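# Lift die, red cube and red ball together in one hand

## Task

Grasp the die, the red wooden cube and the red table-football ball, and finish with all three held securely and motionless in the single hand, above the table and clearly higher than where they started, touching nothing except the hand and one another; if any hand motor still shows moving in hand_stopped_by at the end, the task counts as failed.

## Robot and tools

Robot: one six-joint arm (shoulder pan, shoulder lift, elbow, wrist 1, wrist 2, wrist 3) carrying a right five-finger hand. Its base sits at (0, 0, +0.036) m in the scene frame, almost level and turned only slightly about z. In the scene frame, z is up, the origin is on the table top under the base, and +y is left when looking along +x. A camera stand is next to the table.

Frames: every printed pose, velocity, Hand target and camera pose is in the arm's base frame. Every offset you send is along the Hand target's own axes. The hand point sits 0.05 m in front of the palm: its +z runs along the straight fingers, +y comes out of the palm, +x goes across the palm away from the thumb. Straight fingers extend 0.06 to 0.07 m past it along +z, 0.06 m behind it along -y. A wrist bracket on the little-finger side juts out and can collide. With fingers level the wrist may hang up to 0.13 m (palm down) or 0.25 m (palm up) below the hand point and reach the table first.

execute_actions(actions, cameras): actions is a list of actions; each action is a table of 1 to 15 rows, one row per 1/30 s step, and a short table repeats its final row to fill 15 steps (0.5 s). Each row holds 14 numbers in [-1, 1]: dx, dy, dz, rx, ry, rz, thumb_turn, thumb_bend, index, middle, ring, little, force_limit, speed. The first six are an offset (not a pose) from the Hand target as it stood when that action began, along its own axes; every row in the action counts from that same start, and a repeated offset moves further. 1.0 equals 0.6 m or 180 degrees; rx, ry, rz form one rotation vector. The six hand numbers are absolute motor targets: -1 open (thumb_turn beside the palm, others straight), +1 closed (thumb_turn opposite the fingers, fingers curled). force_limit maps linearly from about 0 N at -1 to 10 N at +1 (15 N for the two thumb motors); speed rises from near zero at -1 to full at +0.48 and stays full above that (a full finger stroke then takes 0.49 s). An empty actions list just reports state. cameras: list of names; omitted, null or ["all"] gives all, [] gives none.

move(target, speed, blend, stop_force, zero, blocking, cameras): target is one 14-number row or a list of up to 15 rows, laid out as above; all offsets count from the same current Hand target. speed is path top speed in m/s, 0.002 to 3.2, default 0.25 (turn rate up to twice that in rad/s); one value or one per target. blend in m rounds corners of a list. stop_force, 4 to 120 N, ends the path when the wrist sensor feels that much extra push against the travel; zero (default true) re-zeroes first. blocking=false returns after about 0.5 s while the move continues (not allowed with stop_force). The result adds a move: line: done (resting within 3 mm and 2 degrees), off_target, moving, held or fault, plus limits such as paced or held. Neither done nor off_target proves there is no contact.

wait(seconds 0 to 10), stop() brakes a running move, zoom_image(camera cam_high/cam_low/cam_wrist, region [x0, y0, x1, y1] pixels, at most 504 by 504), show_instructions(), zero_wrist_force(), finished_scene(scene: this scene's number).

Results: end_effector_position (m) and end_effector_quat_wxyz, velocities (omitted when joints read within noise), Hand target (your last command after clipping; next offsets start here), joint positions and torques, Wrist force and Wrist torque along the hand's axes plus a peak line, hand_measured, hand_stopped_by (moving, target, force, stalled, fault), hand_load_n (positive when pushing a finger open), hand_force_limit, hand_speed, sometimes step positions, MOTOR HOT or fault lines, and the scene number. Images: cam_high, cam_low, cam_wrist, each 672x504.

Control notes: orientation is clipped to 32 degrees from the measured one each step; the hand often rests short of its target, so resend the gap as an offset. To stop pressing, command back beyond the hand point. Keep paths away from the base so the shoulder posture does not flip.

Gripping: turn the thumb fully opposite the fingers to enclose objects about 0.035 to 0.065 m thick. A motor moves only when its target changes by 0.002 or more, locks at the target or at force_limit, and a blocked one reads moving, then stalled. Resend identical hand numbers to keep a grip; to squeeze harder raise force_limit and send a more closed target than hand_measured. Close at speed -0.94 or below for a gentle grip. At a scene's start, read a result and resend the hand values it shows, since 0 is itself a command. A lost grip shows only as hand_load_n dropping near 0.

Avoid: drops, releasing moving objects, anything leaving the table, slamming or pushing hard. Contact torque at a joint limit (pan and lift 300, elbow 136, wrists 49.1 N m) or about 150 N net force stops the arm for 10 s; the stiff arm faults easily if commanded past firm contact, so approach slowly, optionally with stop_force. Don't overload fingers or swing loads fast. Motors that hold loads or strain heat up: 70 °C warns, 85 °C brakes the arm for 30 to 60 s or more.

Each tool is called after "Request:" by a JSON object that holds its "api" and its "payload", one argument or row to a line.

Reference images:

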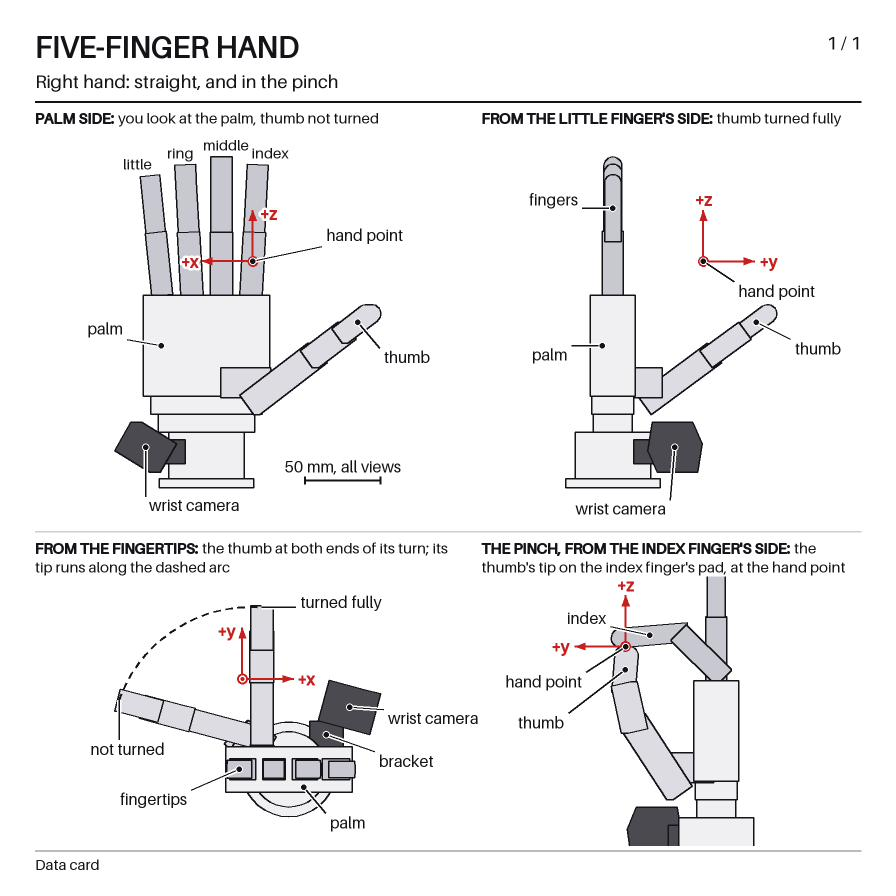

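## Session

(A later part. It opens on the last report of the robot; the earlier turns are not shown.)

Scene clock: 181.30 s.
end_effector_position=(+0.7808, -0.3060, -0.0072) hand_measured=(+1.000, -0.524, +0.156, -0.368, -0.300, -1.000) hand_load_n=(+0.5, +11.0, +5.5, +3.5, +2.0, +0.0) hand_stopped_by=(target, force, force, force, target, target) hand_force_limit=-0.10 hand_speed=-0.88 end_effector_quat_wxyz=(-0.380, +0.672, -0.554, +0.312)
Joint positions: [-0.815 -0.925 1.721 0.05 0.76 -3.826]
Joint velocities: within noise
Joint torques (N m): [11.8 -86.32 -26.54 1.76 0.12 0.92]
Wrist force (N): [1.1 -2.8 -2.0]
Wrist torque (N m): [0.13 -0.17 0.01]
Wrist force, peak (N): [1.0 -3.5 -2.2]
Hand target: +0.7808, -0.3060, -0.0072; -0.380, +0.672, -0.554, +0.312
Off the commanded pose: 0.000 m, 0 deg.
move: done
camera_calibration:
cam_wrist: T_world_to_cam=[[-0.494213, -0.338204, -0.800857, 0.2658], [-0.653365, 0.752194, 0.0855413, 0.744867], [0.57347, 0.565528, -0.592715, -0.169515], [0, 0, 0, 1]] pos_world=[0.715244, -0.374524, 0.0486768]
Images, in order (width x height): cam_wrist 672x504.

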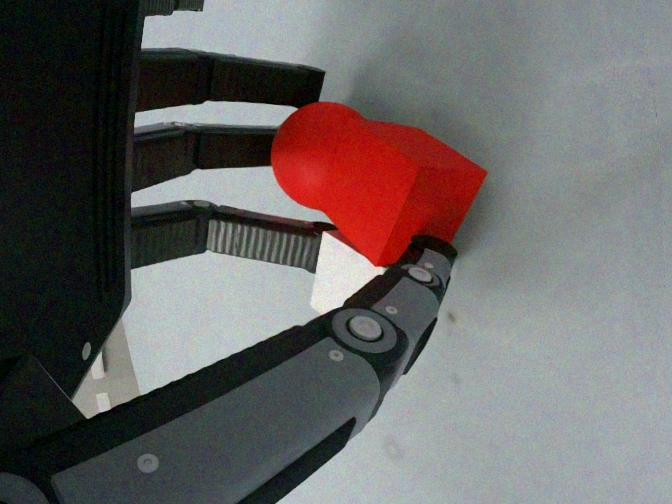

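Request:
{"api": "move", "payload": {
  "target": [0,0,0,0,0,0,1,-0.4,0.31,-0.43,-0.44,-1,-0.1,-0.88],
  "cameras": ["cam_wrist"]
}}

Request:
{"api": "move", "payload": {
  "target": [0.005,0,0,0,0,0,1,-0.4,0.31,-0.43,-0.44,-1,-0.1,-0.88],
  "speed": 0.015,
  "cameras": ["cam_wrist"]
}}

Scene clock: 191.37 s.
end_effector_position=(+0.7808, -0.3060, -0.0072) hand_measured=(+1.000, -0.524, +0.156, -0.430, -0.440, -1.000) hand_load_n=(-1.5, +9.0, +7.5, +0.0, +0.5, +0.0) hand_stopped_by=(target, force, force, target, target, target) hand_force_limit=-0.10 hand_speed=-0.88 end_effector_quat_wxyz=(-0.380, +0.672, -0.554, +0.312)
Joint positions: [-0.815 -0.925 1.721 0.05 0.76 -3.826]
Joint velocities: within noise
Joint torques (N m): [10.77 -83.91 -31.25 2.24 0.51 0.91]
Wrist force (N): [0.8 0.5 0.3]
Wrist torque (N m): [0.19 -0.24 0.07]
Wrist force, peak (N): [0.9 -3.3 -2.3]
Hand target: +0.7808, -0.3060, -0.0072; -0.380, +0.672, -0.554, +0.312
Off the commanded pose: 0.000 m, 0 deg.
move: done
camera_calibration:
cam_wrist: T_world_to_cam=[[-0.494213, -0.338204, -0.800857, 0.2658], [-0.653365, 0.752194, 0.0855413, 0.744867], [0.57347, 0.565528, -0.592715, -0.169515], [0, 0, 0, 1]] pos_world=[0.715244, -0.374524, 0.0486768]
Images, in order (width x height): cam_wrist 672x504.

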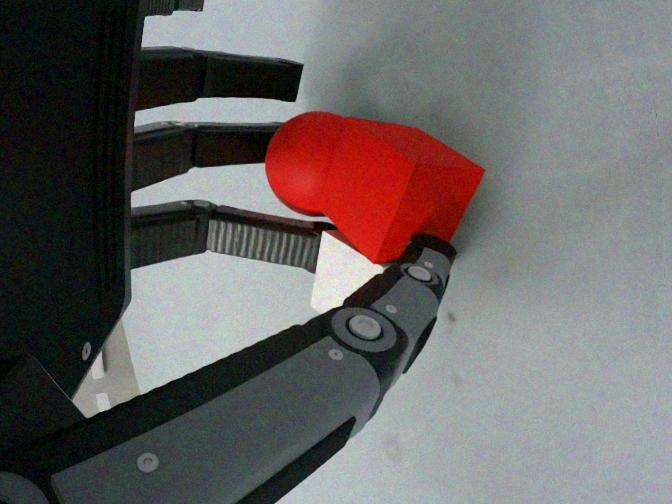

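Scene clock: 192.07 s.
end_effector_position=(+0.7814, -0.3090, -0.0072) hand_measured=(+1.000, -0.524, +0.156, -0.430, -0.440, -1.000) hand_load_n=(-1.0, +9.0, +7.5, +0.0, +0.0, +0.0) hand_stopped_by=(target, force, force, target, target, target) hand_force_limit=-0.10 hand_speed=-0.88 end_effector_quat_wxyz=(-0.380, +0.672, -0.554, +0.312)
Joint positions: [-0.817 -0.922 1.715 0.055 0.758 -3.829]
Joint velocities: within noise
Joint torques (N m): [-6.62 -69.19 -30.19 3.57 -2.78 -2.35]
Wrist force (N): [1.0 -0.2 0.3]
Wrist torque (N m): [0.08 -0.27 0.07]
Wrist force, peak (N): [0.9 0.5 0.3]
Hand target: +0.7814, -0.3090, -0.0072; -0.380, +0.672, -0.554, +0.312
Off the commanded pose: 0.000 m, 0 deg.
move: done
camera_calibration:
cam_wrist: T_world_to_cam=[[-0.494213, -0.338204, -0.800857, 0.265082], [-0.653365, 0.752194, 0.0855413, 0.747515], [0.57347, 0.565528, -0.592715, -0.168163], [0, 0, 0, 1]] pos_world=[0.715844, -0.377524, 0.0486768]
Images, in order (width x height): cam_wrist 672x504.

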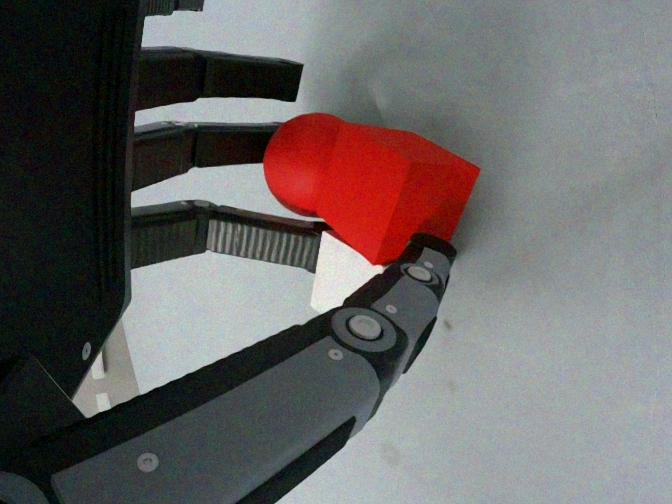

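Request:
{"api": "move", "payload": {
  "target": [0.006,0,0,0,0,0,1,-0.4,0.31,-0.43,-0.44,-1,-0.1,-0.88],
  "speed": 0.015,
  "cameras": ["cam_wrist"]
}}

Scene clock: 195.07 s.
end_effector_position=(+0.7821, -0.3126, -0.0072) hand_measured=(+1.000, -0.524, +0.156, -0.430, -0.440, -1.000) hand_load_n=(-1.0, +9.0, +7.5, +0.0, +0.0, +0.0) hand_stopped_by=(target, force, force, target, target, target) hand_force_limit=-0.10 hand_speed=-0.88 end_effector_quat_wxyz=(-0.380, +0.672, -0.554, +0.312)
Joint positions: [-0.82 -0.918 1.709 0.059 0.756 -3.832]
Joint velocities: within noise
Joint torques (N m): [-0.59 -69.6 -28.39 3.63 -2.65 -1.83]
Wrist force (N): [0.8 0.3 0.3]
Wrist torque (N m): [0.15 -0.24 0.08]
Wrist force, peak (N): [1.2 0.1 0.7]
Hand target: +0.7821, -0.3125, -0.0072; -0.380, +0.672, -0.554, +0.312
Off the commanded pose: 0.000 m, 0 deg.
move: done
camera_calibration:
cam_wrist: T_world_to_cam=[[-0.494213, -0.338204, -0.800857, 0.264211], [-0.653365, 0.752194, 0.0855413, 0.75068], [0.57347, 0.565528, -0.592715, -0.166528], [0, 0, 0, 1]] pos_world=[0.716544, -0.381124, 0.0486768]
Images, in order (width x height): cam_wrist 672x504.

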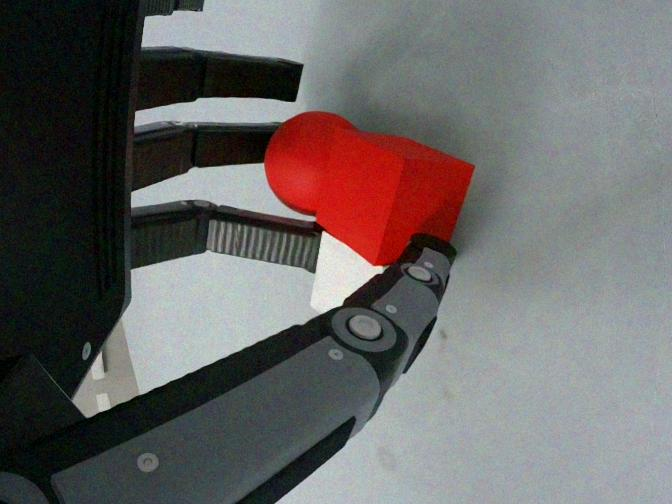

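Request:
{"api": "move", "payload": {
  "target": [0,0,0,0,0,0,1,-0.4,0.31,-0.5,-0.5,-1,-0.1,-0.88],
  "cameras": []
}}

Request:
{"api": "move", "payload": {
  "target": [0.0075,0,0,0,0,0,1,-0.4,0.31,-0.5,-0.5,-1,-0.1,-0.88],
  "speed": 0.015,
  "cameras": ["cam_wrist"]
}}

Scene clock: 199.20 s.
end_effector_position=(+0.7821, -0.3125, -0.0072) hand_measured=(+1.000, -0.524, +0.156, -0.500, -0.500, -1.000) hand_load_n=(-1.0, +9.0, +7.0, +0.0, +0.0, +0.0) hand_stopped_by=(target, force, force, target, target, target) hand_force_limit=-0.10 hand_speed=-0.88 end_effector_quat_wxyz=(-0.380, +0.672, -0.554, +0.312)
Joint positions: [-0.82 -0.918 1.709 0.059 0.757 -3.832]
Joint velocities: within noise
Joint torques (N m): [6.49 -87.66 -18.53 -0.39 -0.4 0.15]
Wrist force (N): [0.9 0.5 0.5]
Wrist torque (N m): [0.17 -0.26 0.09]
Wrist force, peak (N): [1.1 0.3 0.6]
Hand target: +0.7821, -0.3125, -0.0072; -0.380, +0.672, -0.554, +0.312
Off the commanded pose: 0.000 m, 0 deg.
move: done
No camera images: "cameras" was empty.

Scene clock: 199.90 s.
end_effector_position=(+0.7829, -0.3170, -0.0072) hand_measured=(+1.000, -0.524, +0.156, -0.500, -0.500, -1.000) hand_load_n=(-1.0, +9.0, +7.5, +0.0, +0.0, +0.0) hand_stopped_by=(target, force, force, target, target, target) hand_force_limit=-0.10 hand_speed=-0.88 end_effector_quat_wxyz=(-0.380, +0.672, -0.554, +0.312)
Joint positions: [-0.823 -0.914 1.702 0.066 0.754 -3.836]
Joint velocities: within noise
Joint torques (N m): [0.27 -75.35 -26.62 3.07 -2.34 -1.39]
Wrist force (N): [0.8 0.8 0.2]
Wrist torque (N m): [0.22 -0.24 0.09]
Wrist force, peak (N): [0.8 0.8 0.2]
Hand target: +0.7829, -0.3169, -0.0072; -0.380, +0.672, -0.554, +0.312
Off the commanded pose: 0.000 m, 0 deg.
move: done
camera_calibration:
cam_wrist: T_world_to_cam=[[-0.494213, -0.338204, -0.800857, 0.263167], [-0.653365, 0.752194, 0.0855413, 0.754578], [0.57347, 0.565528, -0.592715, -0.164556], [0, 0, 0, 1]] pos_world=[0.717444, -0.385524, 0.0486768]
Images, in order (width x height): cam_wrist 672x504.

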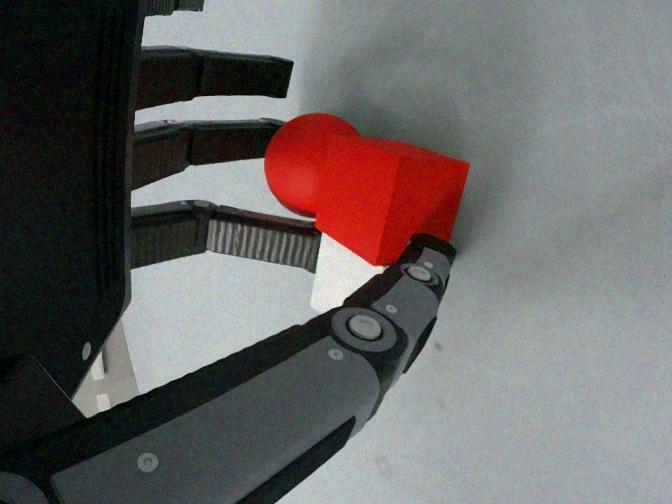

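Request:
{"api": "move", "payload": {
  "target": [0.009,0,0,0,0,0,1,-0.4,0.31,-0.5,-0.5,-1,-0.1,-0.88],
  "speed": 0.03,
  "cameras": ["cam_wrist"]
}}

Scene clock: 204.43 s.
end_effector_position=(+0.7840, -0.3223, -0.0072) hand_measured=(+1.000, -0.524, +0.156, -0.500, -0.500, -1.000) hand_load_n=(-1.0, +9.0, +7.5, +0.0, +0.0, +0.0) hand_stopped_by=(target, force, force, target, target, target) hand_force_limit=-0.10 hand_speed=-0.88 end_effector_quat_wxyz=(-0.380, +0.672, -0.554, +0.312)
Joint positions: [-0.827 -0.909 1.692 0.073 0.751 -3.84]
Joint velocities: within noise
Joint torques (N m): [-0.67 -75.64 -24.81 2.52 -2.53 -1.33]
Wrist force (N): [0.5 0.6 0.5]
Wrist torque (N m): [0.19 -0.20 0.07]
Wrist force, peak (N): [1.0 0.6 0.6]
Hand target: +0.7840, -0.3222, -0.0072; -0.380, +0.672, -0.554, +0.312
Off the commanded pose: 0.000 m, 0 deg.
move: done
camera_calibration:
cam_wrist: T_world_to_cam=[[-0.494213, -0.338204, -0.800857, 0.261869], [-0.653365, 0.752194, 0.0855413, 0.759218], [0.57347, 0.565528, -0.592715, -0.162132], [0, 0, 0, 1]] pos_world=[0.718444, -0.390824, 0.0486768]
Images, in order (width x height): cam_wrist 672x504.

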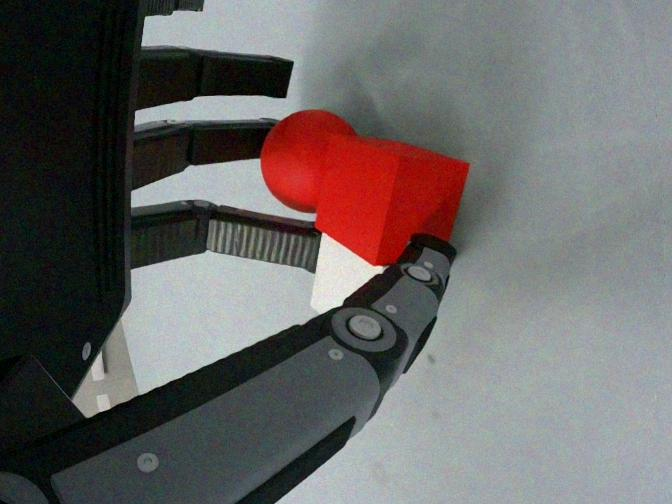

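Request:
{"api": "move", "payload": {
  "target": [0,0,0,0,0,0,1,-0.4,0.31,-0.2,-0.33,-1,-0.6,-0.9],
  "cameras": ["cam_wrist"]
}}

Scene clock: 209.17 s.
end_effector_position=(+0.7840, -0.3222, -0.0072) hand_measured=(+1.000, -0.524, +0.156, -0.200, -0.342, -1.000) hand_load_n=(-1.0, +9.0, +7.5, +0.0, +0.0, +0.0) hand_stopped_by=(target, force, force, target, force, target) hand_force_limit=-0.60 hand_speed=-0.90 end_effector_quat_wxyz=(-0.380, +0.672, -0.554, +0.312)
Joint positions: [-0.827 -0.909 1.693 0.073 0.752 -3.84]
Joint velocities: within noise
Joint torques (N m): [12.84 -87.82 -23.21 1.24 -0.22 1.21]
Wrist force (N): [0.6 0.5 0.3]
Wrist torque (N m): [0.18 -0.22 0.07]
Wrist force, peak (N): [1.0 0.5 0.9]
Hand target: +0.7840, -0.3222, -0.0072; -0.380, +0.672, -0.554, +0.312
Off the commanded pose: 0.000 m, 0 deg.
move: done
camera_calibration:
cam_wrist: T_world_to_cam=[[-0.494213, -0.338204, -0.800857, 0.261903], [-0.653365, 0.752194, 0.0855413, 0.759143], [0.57347, 0.565528, -0.592715, -0.162189], [0, 0, 0, 1]] pos_world=[0.718444, -0.390724, 0.0486768]
Images, in order (width x height): cam_wrist 672x504.

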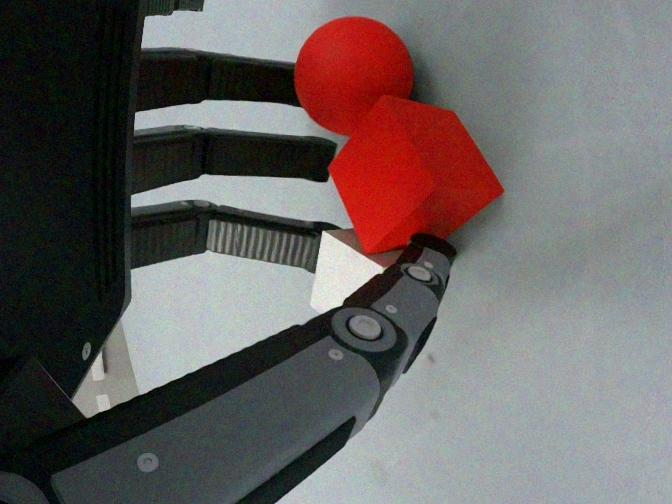

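Request:
{"api": "move", "payload": {
  "target": [0,0,0,0,0,0,1,-0.4,0.31,-0.75,-0.6,-1,-0.6,-0.9],
  "cameras": ["cam_wrist"]
}}

Request:
{"api": "move", "payload": {
  "target": [0.01,0,0,0,0,0,1,-0.4,0.31,-0.75,-0.6,-1,-0.6,-0.9],
  "speed": 0.015,
  "cameras": ["cam_wrist"]
}}

Scene clock: 221.23 s.
end_effector_position=(+0.7840, -0.3222, -0.0072) hand_measured=(+1.000, -0.524, +0.156, -0.750, -0.600, -1.000) hand_load_n=(-1.0, +9.0, +7.5, +0.0, +0.0, +0.0) hand_stopped_by=(target, force, force, target, target, target) hand_force_limit=-0.60 hand_speed=-0.90 end_effector_quat_wxyz=(-0.380, +0.672, -0.554, +0.312)
Joint positions: [-0.827 -0.909 1.693 0.073 0.752 -3.84]
Joint velocities: within noise
Joint torques (N m): [13.26 -76.65 -31.21 2.45 -0.3 0.85]
Wrist force (N): [0.2 0.3 0.5]
Wrist torque (N m): [0.14 -0.16 0.03]
Wrist force, peak (N): [1.3 0.2 0.4]
Hand target: +0.7840, -0.3222, -0.0072; -0.380, +0.672, -0.554, +0.312
Off the commanded pose: 0.000 m, 0 deg.
move: done
camera_calibration:
cam_wrist: T_world_to_cam=[[-0.494213, -0.338204, -0.800857, 0.261903], [-0.653365, 0.752194, 0.0855413, 0.759143], [0.57347, 0.565528, -0.592715, -0.162189], [0, 0, 0, 1]] pos_world=[0.718444, -0.390724, 0.0486768]
Images, in order (width x height): cam_wrist 672x504.

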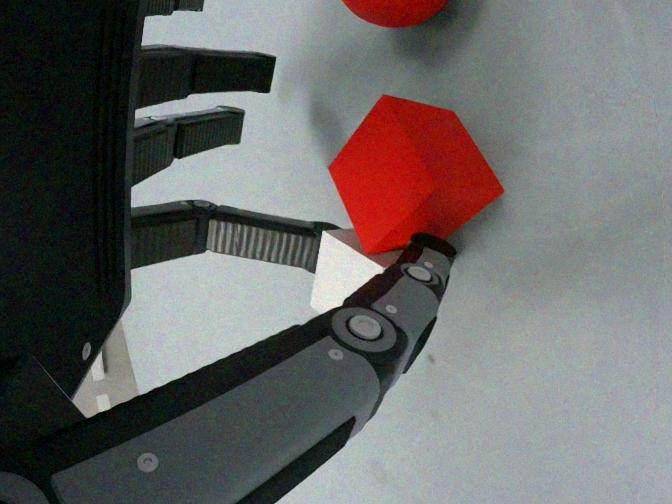

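Scene clock: 221.93 s.
end_effector_position=(+0.7851, -0.3282, -0.0072) hand_measured=(+1.000, -0.524, +0.156, -0.750, -0.600, -1.000) hand_load_n=(-1.0, +9.0, +7.5, +0.0, +0.0, +0.0) hand_stopped_by=(target, force, force, target, target, target) hand_force_limit=-0.60 hand_speed=-0.90 end_effector_quat_wxyz=(-0.380, +0.672, -0.554, +0.312)
Joint positions: [-0.832 -0.903 1.682 0.081 0.749 -3.845]
Joint velocities: within noise
Joint torques (N m): [4.23 -80.12 -23.57 2.57 -2.52 -1.19]
Wrist force (N): [0.5 0.2 0.3]
Wrist torque (N m): [0.13 -0.20 0.05]
Wrist force, peak (N): [1.1 0.1 0.5]
Hand target: +0.7851, -0.3281, -0.0073; -0.380, +0.672, -0.554, +0.312
Off the commanded pose: 0.000 m, 0 deg.
move: done
camera_calibration:
cam_wrist: T_world_to_cam=[[-0.494213, -0.338204, -0.800857, 0.260417], [-0.653365, 0.752194, 0.0855413, 0.764375], [0.57347, 0.565528, -0.592715, -0.159427], [0, 0, 0, 1]] pos_world=[0.719544, -0.396724, 0.0486768]
Images, in order (width x height): cam_wrist 672x504.

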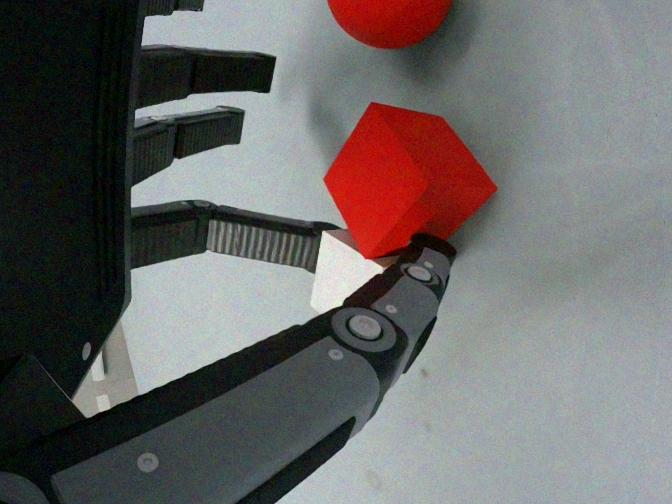

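Request:
{"api": "move", "payload": {
  "target": [0.0217,0,0,0,0,0,1,-0.4,0.31,-0.75,-0.6,-1,-0.6,-0.9],
  "speed": 0.02,
  "cameras": ["cam_wrist"]
}}

Scene clock: 243.20 s.
end_effector_position=(+0.7876, -0.3411, -0.0073) hand_measured=(+1.000, -0.524, +0.156, -0.750, -0.600, -1.000) hand_load_n=(-1.5, +9.0, +7.5, -0.5, +0.0, +0.0) hand_stopped_by=(target, force, force, target, target, target) hand_force_limit=-0.60 hand_speed=-0.90 end_effector_quat_wxyz=(-0.380, +0.672, -0.554, +0.312)
Joint positions: [-0.842 -0.89 1.659 0.099 0.742 -3.856]
Joint velocities: within noise
Joint torques (N m): [10.38 -86 -17.67 0.69 -1.82 -0.4]
Wrist force (N): [1.0 0.3 0.2]
Wrist torque (N m): [0.15 -0.27 0.09]
Wrist force, peak (N): [1.0 0.0 0.6]
Hand target: +0.7876, -0.3409, -0.0073; -0.380, +0.672, -0.554, +0.312
Off the commanded pose: 0.000 m, 0 deg.
move: done
camera_calibration:
cam_wrist: T_world_to_cam=[[-0.494213, -0.338204, -0.800857, 0.257324], [-0.653365, 0.752194, 0.0855413, 0.775636], [0.57347, 0.565528, -0.592715, -0.153622], [0, 0, 0, 1]] pos_world=[0.722044, -0.409524, 0.0486768]
Images, in order (width x height): cam_wrist 672x504.

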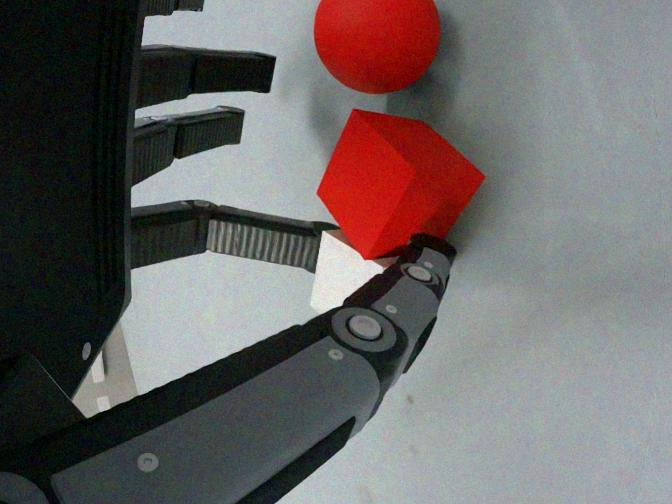

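Request:
{"api": "move", "payload": {
  "target": [0,0,0,0,0,0,1,-0.4,0.31,0.25,-1,-1,-0.6,-0.85],
  "cameras": ["cam_wrist"]
}}

Scene clock: 248.13 s.
end_effector_position=(+0.7876, -0.3409, -0.0073) hand_measured=(+1.000, -0.524, +0.156, +0.068, -1.000, -1.000) hand_load_n=(-0.5, +10.5, +6.0, +4.0, +0.0, +0.0) hand_stopped_by=(target, force, force, force, target, target) hand_force_limit=-0.60 hand_speed=-0.85 end_effector_quat_wxyz=(-0.380, +0.672, -0.554, +0.312)
Joint positions: [-0.841 -0.89 1.659 0.099 0.742 -3.856]
Joint velocities: within noise
Joint torques (N m): [12.38 -90.98 -22.93 1.03 0.04 1.37]
Wrist force (N): [0.6 -0.2 -0.3]
Wrist torque (N m): [0.14 -0.20 0.05]
Wrist force, peak (N): [1.0 0.2 0.5]
Hand target: +0.7876, -0.3409, -0.0073; -0.380, +0.672, -0.554, +0.312
Off the commanded pose: 0.000 m, 0 deg.
move: done
camera_calibration:
cam_wrist: T_world_to_cam=[[-0.494213, -0.338204, -0.800857, 0.257357], [-0.653365, 0.752194, 0.0855413, 0.775561], [0.57347, 0.565528, -0.592715, -0.153678], [0, 0, 0, 1]] pos_world=[0.722044, -0.409424, 0.0486768]
Images, in order (width x height): cam_wrist 672x504.

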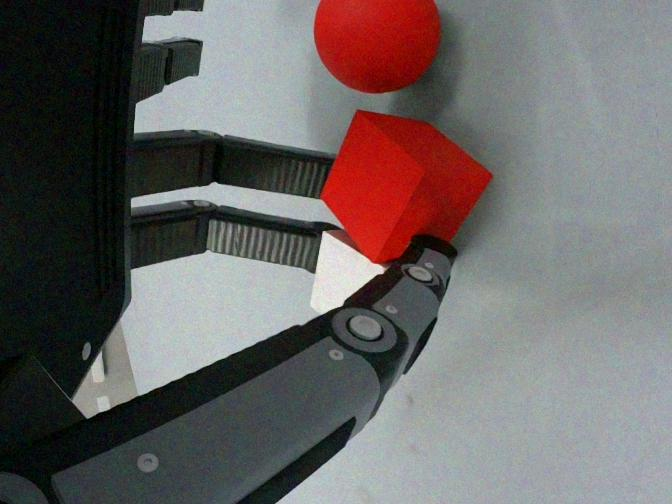

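Request:
{"api": "move", "payload": {
  "target": [0,0,0,0,0,0,1,-0.4,0.05,-0.05,-1,-1,-0.6,-0.85],
  "cameras": ["cam_wrist"]
}}

Request:
{"api": "move", "payload": {
  "target": [0,0,0,0,0,0,1,-0.4,0.05,0.27,-1,-1,-0.6,-0.85],
  "cameras": ["cam_wrist"]
}}

Scene clock: 251.53 s.
end_effector_position=(+0.7876, -0.3409, -0.0073) hand_measured=(+1.000, -0.522, +0.050, -0.050, -1.000, -1.000) hand_load_n=(+0.0, +0.0, +0.0, +0.0, +0.0, +0.0) hand_stopped_by=(target, force, target, target, target, target) hand_force_limit=-0.60 hand_speed=-0.85 end_effector_quat_wxyz=(-0.380, +0.672, -0.554, +0.312)
Joint positions: [-0.841 -0.89 1.659 0.099 0.742 -3.856]
Joint velocities: within noise
Joint torques (N m): [14.43 -87.82 -25.63 0.64 0.5 1.28]
Wrist force (N): [0.7 0.1 0.1]
Wrist torque (N m): [0.14 -0.21 0.06]
Wrist force, peak (N): [1.0 -0.6 -0.4]
Hand target: +0.7876, -0.3409, -0.0073; -0.380, +0.672, -0.554, +0.312
Off the commanded pose: 0.000 m, 0 deg.
move: done
camera_calibration:
cam_wrist: T_world_to_cam=[[-0.494213, -0.338204, -0.800857, 0.257357], [-0.653365, 0.752194, 0.0855413, 0.775561], [0.57347, 0.565528, -0.592715, -0.153678], [0, 0, 0, 1]] pos_world=[0.722044, -0.409424, 0.0486768]
Images, in order (width x height): cam_wrist 672x504.

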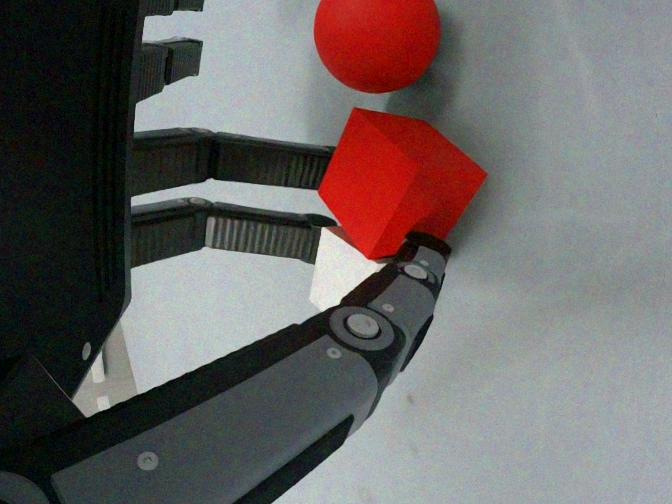

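Scene clock: 252.03 s.
end_effector_position=(+0.7876, -0.3409, -0.0073) hand_measured=(+1.000, -0.522, +0.050, +0.046, -1.000, -1.000) hand_load_n=(+0.0, +2.0, +0.0, +2.5, +0.0, +0.0) hand_stopped_by=(target, force, target, force, target, target) hand_force_limit=-0.60 hand_speed=-0.85 end_effector_quat_wxyz=(-0.380, +0.672, -0.554, +0.312)
Joint positions: [-0.841 -0.89 1.659 0.099 0.742 -3.856]
Joint velocities: within noise
Joint torques (N m): [9.06 -87.19 -26.91 0.91 0.25 0.83]
Wrist force (N): [0.8 -0.3 -0.3]
Wrist torque (N m): [0.12 -0.23 0.06]
Wrist force, peak (N): [1.1 0.0 0.0]
Hand target: +0.7876, -0.3409, -0.0073; -0.380, +0.672, -0.554, +0.312
Off the commanded pose: 0.000 m, 0 deg.
move: done
camera_calibration:
cam_wrist: T_world_to_cam=[[-0.494213, -0.338204, -0.800857, 0.257357], [-0.653365, 0.752194, 0.0855413, 0.775561], [0.57347, 0.565528, -0.592715, -0.153678], [0, 0, 0, 1]] pos_world=[0.722044, -0.409424, 0.0486768]
Images, in order (width x height): cam_wrist 672x504.

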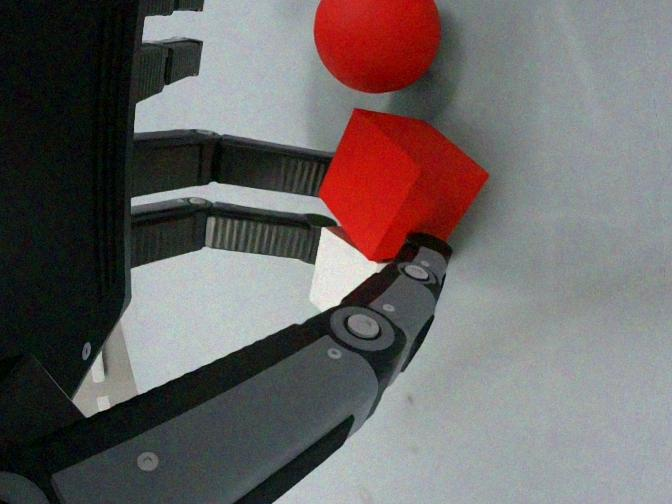

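Request:
{"api": "move", "payload": {
  "target": [0,0,0,0,0,0,1,-0.75,0.13,0.06,-1,-1,-0.6,-0.8],
  "cameras": ["cam_wrist"]
}}

Request:
{"api": "move", "payload": {
  "target": [0,0.0086,-0.0143,0,0,0,1,-0.75,0.13,0.06,-1,-1,-0.6,-0.8],
  "speed": 0.02,
  "cameras": ["cam_wrist"]
}}

Scene clock: 256.07 s.
end_effector_position=(+0.7876, -0.3409, -0.0073) hand_measured=(+1.000, -0.750, +0.130, +0.046, -1.000, -1.000) hand_load_n=(+0.0, +0.0, +0.0, +0.0, +0.0, +0.0) hand_stopped_by=(target, target, target, force, target, target) hand_force_limit=-0.60 hand_speed=-0.80 end_effector_quat_wxyz=(-0.380, +0.672, -0.554, +0.312)
Joint positions: [-0.841 -0.89 1.659 0.099 0.742 -3.856]
Joint velocities: within noise
Joint torques (N m): [12.24 -82.15 -31.08 0.9 0.8 1.12]
Wrist force (N): [0.5 0.1 0.5]
Wrist torque (N m): [0.12 -0.21 0.05]
Wrist force, peak (N): [1.0 0.2 0.7]
Hand target: +0.7876, -0.3409, -0.0073; -0.380, +0.672, -0.554, +0.312
Off the commanded pose: 0.000 m, 0 deg.
move: done
camera_calibration:
cam_wrist: T_world_to_cam=[[-0.494213, -0.338204, -0.800857, 0.257357], [-0.653365, 0.752194, 0.0855413, 0.775561], [0.57347, 0.565528, -0.592715, -0.153678], [0, 0, 0, 1]] pos_world=[0.722044, -0.409424, 0.0486768]
Images, in order (width x height): cam_wrist 672x504.

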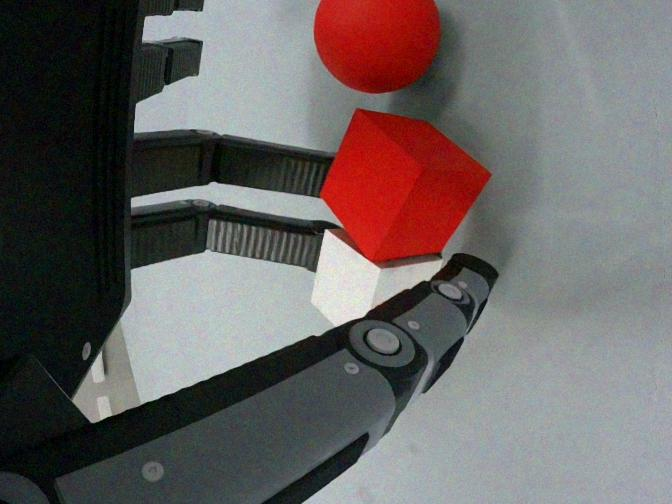

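Scene clock: 256.80 s.
end_effector_position=(+0.7776, -0.3428, -0.0073) hand_measured=(+1.000, -0.750, +0.130, +0.046, -1.000, -1.000) hand_load_n=(+0.0, +0.0, -0.5, +0.0, +0.0, +0.0) hand_stopped_by=(target, target, target, force, target, target) hand_force_limit=-0.60 hand_speed=-0.80 end_effector_quat_wxyz=(-0.380, +0.672, -0.554, +0.312)
Joint positions: [-0.854 -0.897 1.675 0.101 0.734 -3.87]
Joint velocities: within noise
Joint torques (N m): [12.2 -76.97 -32.17 4.17 -1.16 0.57]
Wrist force (N): [0.7 0.1 0.2]
Wrist torque (N m): [0.15 -0.23 0.06]
Wrist force, peak (N): [1.2 0.0 0.5]
Hand target: +0.7778, -0.3428, -0.0073; -0.380, +0.672, -0.554, +0.312
Off the commanded pose: 0.000 m, 0 deg.
move: done
camera_calibration:
cam_wrist: T_world_to_cam=[[-0.494265, -0.338144, -0.80085, 0.251835], [-0.653326, 0.752221, 0.0856058, 0.770436], [0.573469, 0.565528, -0.592715, -0.146869], [0, 0, 0, 1]] pos_world=[0.712044, -0.411324, 0.0486768]
Images, in order (width x height): cam_wrist 672x504.

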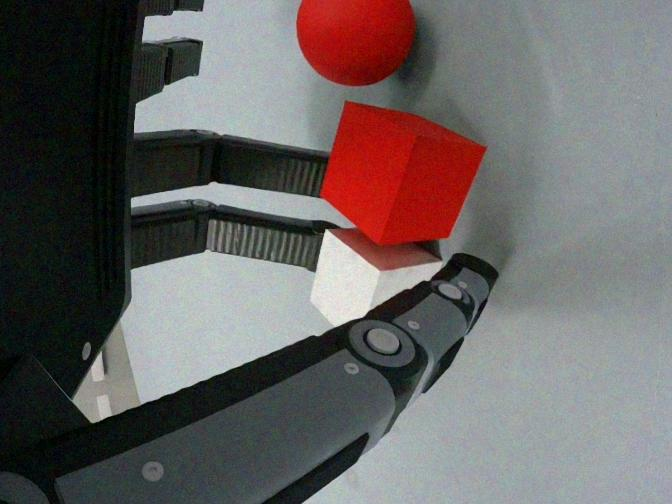

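Request:
{"api": "move", "payload": {
  "target": [0,0.0086,-0.0143,0,0,0,1,-0.75,0.13,0.06,-1,-1,-0.6,-0.8],
  "speed": 0.02,
  "cameras": ["cam_wrist"]
}}

Scene clock: 260.77 s.
end_effector_position=(+0.7678, -0.3447, -0.0073) hand_measured=(+1.000, -0.750, +0.130, +0.046, -1.000, -1.000) hand_load_n=(+0.5, +0.0, +0.0, +0.0, +0.0, +0.0) hand_stopped_by=(target, target, target, force, target, target) hand_force_limit=-0.60 hand_speed=-0.80 end_effector_quat_wxyz=(-0.380, +0.672, -0.554, +0.312)
Joint positions: [-0.867 -0.903 1.689 0.104 0.726 -3.885]
Joint velocities: within noise
Joint torques (N m): [11.11 -79.1 -30.56 3.74 -1.2 0.22]
Wrist force (N): [1.1 0.0 0.2]
Wrist torque (N m): [0.14 -0.28 0.08]
Wrist force, peak (N): [1.1 0.2 0.3]
Hand target: +0.7680, -0.3447, -0.0073; -0.380, +0.672, -0.554, +0.312
Off the commanded pose: 0.000 m, 0 deg.
move: done
camera_calibration:
cam_wrist: T_world_to_cam=[[-0.494265, -0.338144, -0.80085, 0.246348], [-0.653326, 0.752221, 0.0856058, 0.765463], [0.573469, 0.565528, -0.592715, -0.140174], [0, 0, 0, 1]] pos_world=[0.702244, -0.413224, 0.0486768]
Images, in order (width x height): cam_wrist 672x504.

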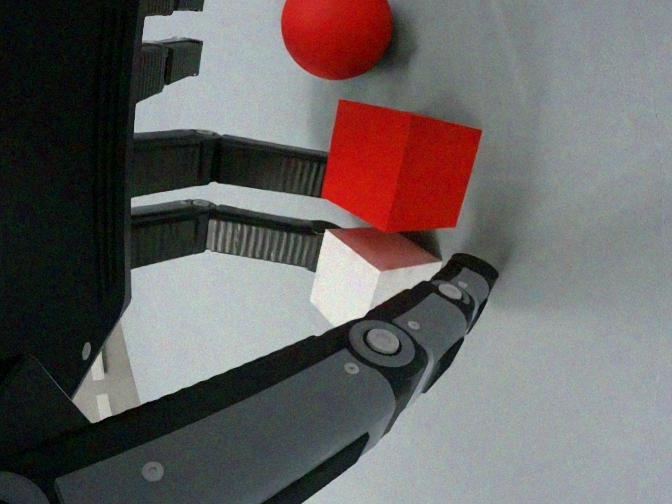

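Request:
{"api": "move", "payload": {
  "target": [0,0.0069,-0.0114,0,0,0,1,-0.75,0.13,0.06,-1,-1,-0.6,-0.8],
  "speed": 0.02,
  "cameras": []
}}

Request:
{"api": "move", "payload": {
  "target": [0,0,0,0,0,0,1,-0.4,0.13,0.06,-1,-1,-0.6,-0.8],
  "cameras": ["cam_wrist"]
}}

Scene clock: 265.50 s.
end_effector_position=(+0.7600, -0.3463, -0.0073) hand_measured=(+1.000, -0.750, +0.130, +0.046, -1.000, -1.000) hand_load_n=(+0.0, +0.0, +0.0, +0.0, +0.0, +0.0) hand_stopped_by=(target, target, target, force, target, target) hand_force_limit=-0.60 hand_speed=-0.80 end_effector_quat_wxyz=(-0.380, +0.672, -0.554, +0.312)
Joint positions: [-0.877 -0.908 1.7 0.106 0.72 -3.897]
Joint velocities: within noise
Joint torques (N m): [11.71 -82.04 -29.22 4.06 -1.37 -0.2]
Wrist force (N): [0.6 -0.3 0.2]
Wrist torque (N m): [0.09 -0.21 0.05]
Wrist force, peak (N): [1.2 0.0 0.2]
Hand target: +0.7601, -0.3463, -0.0073; -0.380, +0.672, -0.554, +0.312
Off the commanded pose: 0.000 m, 0 deg.
move: done
No camera images: "cameras" was empty.

Scene clock: 266.57 s.
end_effector_position=(+0.7601, -0.3463, -0.0073) hand_measured=(+1.000, -0.526, +0.130, +0.046, -1.000, -1.000) hand_load_n=(-1.0, +4.5, +2.5, +0.0, +0.0, +0.0) hand_stopped_by=(target, force, target, force, target, target) hand_force_limit=-0.60 hand_speed=-0.80 end_effector_quat_wxyz=(-0.380, +0.672, -0.554, +0.312)
Joint positions: [-0.877 -0.908 1.7 0.106 0.72 -3.897]
Joint velocities: within noise
Joint torques (N m): [10.66 -63.81 -33.37 0.57 0.54 1.92]
Wrist force (N): [0.7 -2.1 -1.0]
Wrist torque (N m): [0.10 -0.26 0.06]
Wrist force, peak (N): [0.6 -2.2 -1.5]
Hand target: +0.7601, -0.3463, -0.0073; -0.380, +0.672, -0.554, +0.312
Off the commanded pose: 0.000 m, 0 deg.
move: done
camera_calibration:
cam_wrist: T_world_to_cam=[[-0.494213, -0.338204, -0.800857, 0.24194], [-0.653365, 0.752194, 0.0855413, 0.761655], [0.57347, 0.565528, -0.592715, -0.134854], [0, 0, 0, 1]] pos_world=[0.694544, -0.414824, 0.0486768]
Images, in order (width x height): cam_wrist 672x504.

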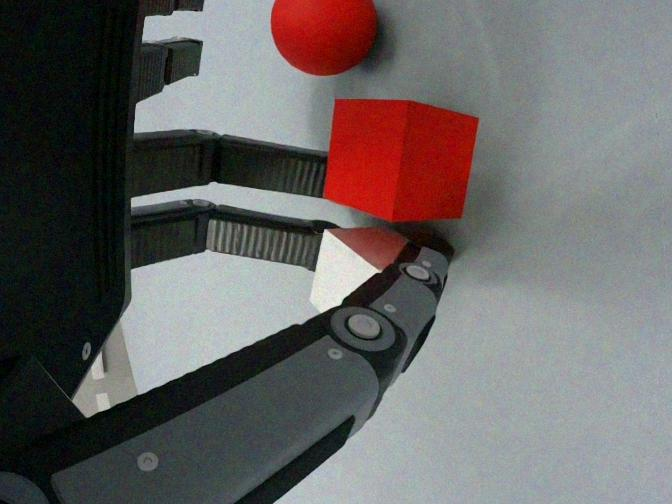

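Request:
{"api": "move", "payload": {
  "target": [0,0,0,0,0,0,1,-0.4,0.3,-0.75,-1,-1,-0.6,-0.8],
  "cameras": []
}}

Request:
{"api": "move", "payload": {
  "target": [0.033,0,0,0,0,0,1,-0.4,0.3,-0.75,-1,-1,-0.6,-0.8],
  "speed": 0.02,
  "cameras": ["cam_wrist"]
}}

Scene clock: 270.70 s.
end_effector_position=(+0.7601, -0.3463, -0.0073) hand_measured=(+1.000, -0.526, +0.130, -0.750, -1.000, -1.000) hand_load_n=(-1.0, +4.0, +2.5, +0.0, +0.0, +0.0) hand_stopped_by=(target, force, force, target, target, target) hand_force_limit=-0.60 hand_speed=-0.80 end_effector_quat_wxyz=(-0.380, +0.672, -0.554, +0.312)
Joint positions: [-0.877 -0.908 1.7 0.106 0.72 -3.897]
Joint velocities: within noise
Joint torques (N m): [9.73 -60.78 -20.14 -0.06 0.53 0.05]
Wrist force (N): [0.2 -1.6 -1.0]
Wrist torque (N m): [0.14 -0.22 0.05]
Wrist force, peak (N): [0.5 -1.9 -1.2]
Hand target: +0.7601, -0.3463, -0.0073; -0.380, +0.672, -0.554, +0.312
Off the commanded pose: 0.000 m, 0 deg.
move: done
No camera images: "cameras" was empty.

Scene clock: 271.93 s.
end_effector_position=(+0.7639, -0.3659, -0.0073) hand_measured=(+1.000, -0.526, +0.130, -0.750, -1.000, -1.000) hand_load_n=(-1.0, +4.0, +3.0, +0.0, +0.0, +0.0) hand_stopped_by=(target, force, force, target, target, target) hand_force_limit=-0.60 hand_speed=-0.80 end_effector_quat_wxyz=(-0.380, +0.672, -0.554, +0.312)
Joint positions: [-0.89 -0.888 1.664 0.134 0.712 -3.913]
Joint velocities: within noise
Joint torques (N m): [9.14 -86.67 -16.68 0.74 -1.33 -0.01]
Wrist force (N): [0.3 -1.4 -0.7]
Wrist torque (N m): [0.14 -0.24 0.07]
Wrist force, peak (N): [0.0 -2.5 -1.4]
Hand target: +0.7639, -0.3657, -0.0073; -0.380, +0.672, -0.554, +0.312
Off the commanded pose: 0.000 m, 0 deg.
move: done
camera_calibration:
cam_wrist: T_world_to_cam=[[-0.494213, -0.338204, -0.800857, 0.237159], [-0.653365, 0.752194, 0.0855413, 0.778955], [0.57347, 0.565528, -0.592715, -0.126065], [0, 0, 0, 1]] pos_world=[0.698444, -0.434424, 0.0485768]
Images, in order (width x height): cam_wrist 672x504.

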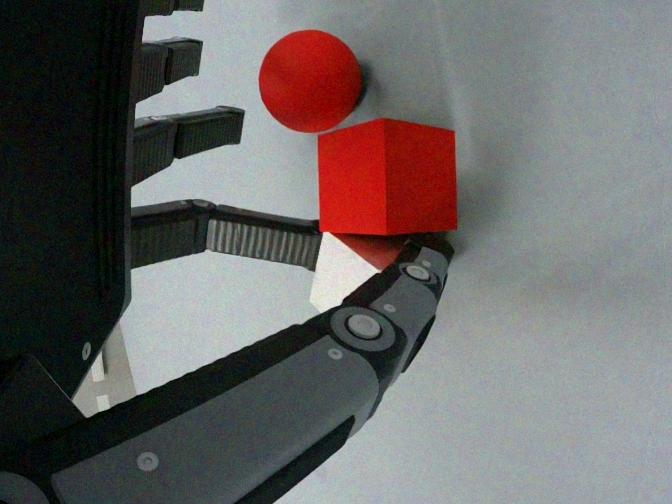

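Request:
{"api": "move", "payload": {
  "target": [0.012,0,0,0,0,0,1,-0.4,0.3,-0.75,-1,-1,-0.6,-0.8],
  "speed": 0.02,
  "cameras": ["cam_wrist"]
}}

Scene clock: 275.07 s.
end_effector_position=(+0.7653, -0.3729, -0.0073) hand_measured=(+1.000, -0.526, +0.130, -0.750, -1.000, -1.000) hand_load_n=(-0.5, +4.0, +3.0, +0.0, +0.0, +0.0) hand_stopped_by=(target, force, force, target, target, target) hand_force_limit=-0.60 hand_speed=-0.80 end_effector_quat_wxyz=(-0.380, +0.672, -0.554, +0.312)
Joint positions: [-0.895 -0.88 1.651 0.145 0.709 -3.919]
Joint velocities: within noise
Joint torques (N m): [4.55 -81.01 -19.32 2.09 -1.35 -0.76]
Wrist force (N): [0.2 -1.3 -0.7]
Wrist torque (N m): [0.17 -0.23 0.07]
Wrist force, peak (N): [1.4 -2.2 -1.0]
Hand target: +0.7653, -0.3728, -0.0073; -0.380, +0.672, -0.554, +0.312
Off the commanded pose: 0.000 m, 0 deg.
move: done
camera_calibration:
cam_wrist: T_world_to_cam=[[-0.494213, -0.338204, -0.800857, 0.235434], [-0.653365, 0.752194, 0.0855413, 0.78507], [0.57347, 0.565528, -0.592715, -0.122852], [0, 0, 0, 1]] pos_world=[0.699744, -0.441424, 0.0485768]
Images, in order (width x height): cam_wrist 672x504.

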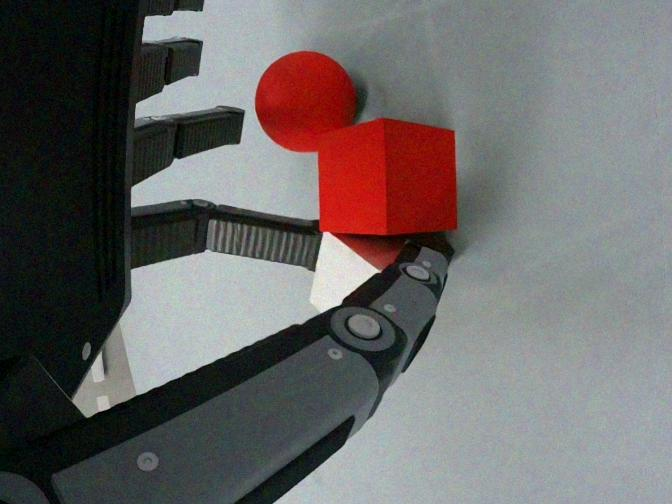

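Request:
{"api": "move", "payload": {
  "target": [0,0.0039,-0.0064,0,0,0,1,-0.4,0.3,-0.75,-1,-1,-0.6,-0.8],
  "speed": 0.02,
  "cameras": []
}}

Request:
{"api": "move", "payload": {
  "target": [0.01,0,0,0,0,0,1,-0.4,0.3,-0.75,-1,-1,-0.6,-0.8],
  "speed": 0.02,
  "cameras": ["cam_wrist"]
}}

Scene clock: 283.97 s.
end_effector_position=(+0.7608, -0.3737, -0.0073) hand_measured=(+1.000, -0.526, +0.130, -0.750, -1.000, -1.000) hand_load_n=(-1.0, +4.0, +2.5, +0.0, +0.0, +0.0) hand_stopped_by=(target, force, force, target, target, target) hand_force_limit=-0.60 hand_speed=-0.80 end_effector_quat_wxyz=(-0.380, +0.672, -0.554, +0.312)
Joint positions: [-0.901 -0.883 1.657 0.146 0.705 -3.926]
Joint velocities: within noise
Joint torques (N m): [4.85 -84.8 -22.51 4.56 -1.83 -0.53]
Wrist force (N): [1.0 -2.3 -0.7]
Wrist torque (N m): [0.21 -0.25 0.08]
Wrist force, peak (N): [0.9 -2.8 -1.2]
Hand target: +0.7609, -0.3736, -0.0073; -0.380, +0.672, -0.554, +0.312
Off the commanded pose: 0.000 m, 0 deg.
move: done
No camera images: "cameras" was empty.

Scene clock: 284.67 s.
end_effector_position=(+0.7621, -0.3796, -0.0073) hand_measured=(+1.000, -0.526, +0.130, -0.750, -1.000, -1.000) hand_load_n=(-0.5, +4.5, +2.5, +0.0, +0.0, +0.0) hand_stopped_by=(target, force, force, target, target, target) hand_force_limit=-0.60 hand_speed=-0.80 end_effector_quat_wxyz=(-0.380, +0.672, -0.554, +0.312)
Joint positions: [-0.904 -0.877 1.646 0.155 0.703 -3.93]
Joint velocities: within noise
Joint torques (N m): [2.75 -78.39 -23.87 2.16 -1.78 -1.17]
Wrist force (N): [0.0 -2.0 -1.1]
Wrist torque (N m): [0.14 -0.22 0.06]
Wrist force, peak (N): [1.1 -2.3 -0.8]
Hand target: +0.7620, -0.3795, -0.0073; -0.380, +0.672, -0.554, +0.312
Off the commanded pose: 0.000 m, 0 deg.
move: done
camera_calibration:
cam_wrist: T_world_to_cam=[[-0.494213, -0.338204, -0.800857, 0.231586], [-0.653365, 0.752194, 0.0855413, 0.788019], [0.57347, 0.565528, -0.592715, -0.117228], [0, 0, 0, 1]] pos_world=[0.696544, -0.448124, 0.0485768]
Images, in order (width x height): cam_wrist 672x504.

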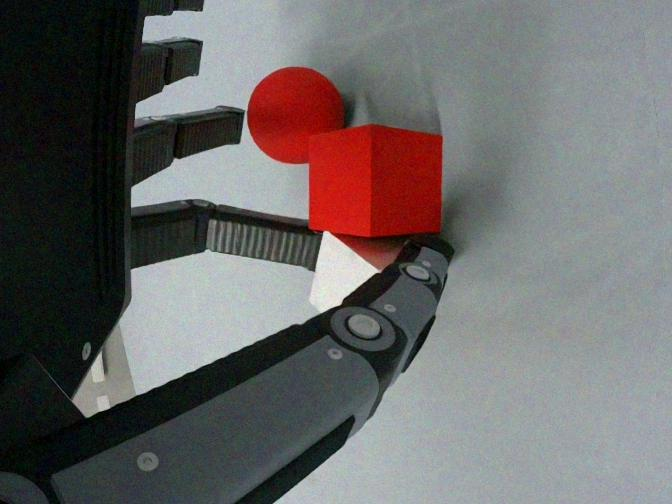

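Request:
{"api": "move", "payload": {
  "target": [0,0.0026,-0.0043,0,0,0,1,-0.4,0.3,-0.75,-1,-1,-0.6,-0.8],
  "speed": 0.02,
  "cameras": []
}}

Request:
{"api": "move", "payload": {
  "target": [0.01,0,0,0,0,0,1,-0.4,0.3,-0.75,-1,-1,-0.6,-0.8],
  "speed": 0.02,
  "cameras": ["cam_wrist"]
}}

Scene clock: 290.07 s.
end_effector_position=(+0.7590, -0.3801, -0.0073) hand_measured=(+1.000, -0.526, +0.130, -0.750, -1.000, -1.000) hand_load_n=(-0.5, +4.0, +2.5, +0.0, +0.0, +0.0) hand_stopped_by=(target, force, force, target, target, target) hand_force_limit=-0.60 hand_speed=-0.80 end_effector_quat_wxyz=(-0.380, +0.672, -0.554, +0.312)
Joint positions: [-0.908 -0.879 1.65 0.156 0.701 -3.935]
Joint velocities: within noise
Joint torques (N m): [2.49 -86.58 -19.08 5.11 -1.9 -1.55]
Wrist force (N): [0.6 -2.5 -0.8]
Wrist torque (N m): [0.22 -0.20 0.07]
Wrist force, peak (N): [0.8 -2.9 -1.8]
Hand target: +0.7591, -0.3801, -0.0073; -0.380, +0.672, -0.554, +0.312
Off the commanded pose: 0.000 m, 0 deg.
move: done
No camera images: "cameras" was empty.

Scene clock: 290.77 s.
end_effector_position=(+0.7603, -0.3861, -0.0073) hand_measured=(+1.000, -0.526, +0.130, -0.750, -1.000, -1.000) hand_load_n=(-0.5, +4.5, +2.5, +0.0, +0.0, +0.0) hand_stopped_by=(target, force, force, target, target, target) hand_force_limit=-0.60 hand_speed=-0.80 end_effector_quat_wxyz=(-0.380, +0.672, -0.554, +0.312)
Joint positions: [-0.912 -0.872 1.639 0.165 0.698 -3.94]
Joint velocities: within noise
Joint torques (N m): [4.49 -82.4 -21.94 2.37 -2.52 -1.36]
Wrist force (N): [-0.2 -2.2 -1.3]
Wrist torque (N m): [0.18 -0.20 0.06]
Wrist force, peak (N): [0.8 -3.1 -0.3]
Hand target: +0.7602, -0.3860, -0.0074; -0.380, +0.672, -0.554, +0.312
Off the commanded pose: 0.000 m, 0 deg.
move: done
camera_calibration:
cam_wrist: T_world_to_cam=[[-0.494213, -0.338204, -0.800857, 0.228499], [-0.653365, 0.752194, 0.0855413, 0.791732], [0.57347, 0.565528, -0.592715, -0.11252], [0, 0, 0, 1]] pos_world=[0.694744, -0.454624, 0.0485768]
Images, in order (width x height): cam_wrist 672x504.

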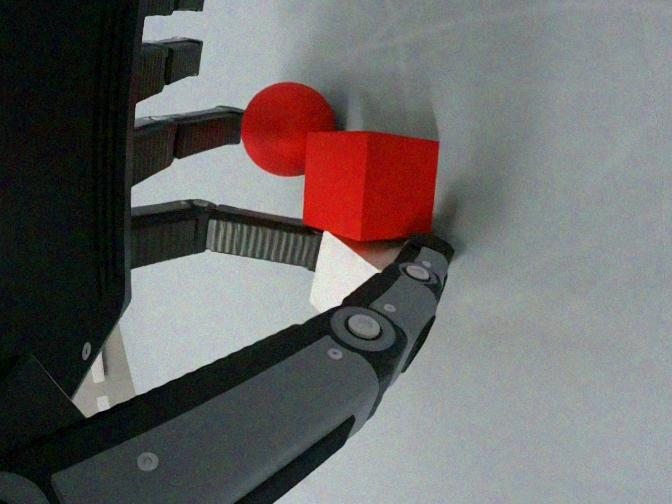

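Request:
{"api": "move", "payload": {
  "target": [0.01,0,0,0,0,0,1,-0.4,0.3,-0.75,-1,-1,-0.6,-0.8],
  "speed": 0.02,
  "cameras": ["cam_wrist"]
}}

Scene clock: 293.57 s.
end_effector_position=(+0.7614, -0.3920, -0.0073) hand_measured=(+1.000, -0.526, +0.130, -0.750, -1.000, -1.000) hand_load_n=(-0.5, +4.0, +2.5, -0.5, +0.0, +0.0) hand_stopped_by=(target, force, force, target, target, target) hand_force_limit=-0.60 hand_speed=-0.80 end_effector_quat_wxyz=(-0.380, +0.672, -0.554, +0.312)
Joint positions: [-0.916 -0.866 1.627 0.173 0.696 -3.945]
Joint velocities: within noise
Joint torques (N m): [0.82 -78.11 -22.02 2.2 -2.04 -1.45]
Wrist force (N): [0.0 -2.0 -1.1]
Wrist torque (N m): [0.16 -0.21 0.06]
Wrist force, peak (N): [0.6 -3.1 -1.5]
Hand target: +0.7614, -0.3919, -0.0074; -0.380, +0.672, -0.554, +0.312
Off the commanded pose: 0.000 m, 0 deg.
move: done
camera_calibration:
cam_wrist: T_world_to_cam=[[-0.494213, -0.338204, -0.800857, 0.227047], [-0.653365, 0.752194, 0.0855413, 0.796888], [0.57347, 0.565528, -0.592715, -0.109814], [0, 0, 0, 1]] pos_world=[0.695844, -0.460524, 0.0485768]
Images, in order (width x height): cam_wrist 672x504.

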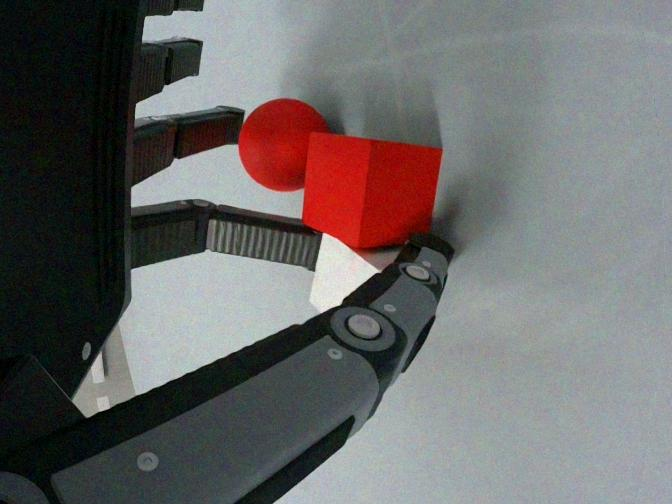

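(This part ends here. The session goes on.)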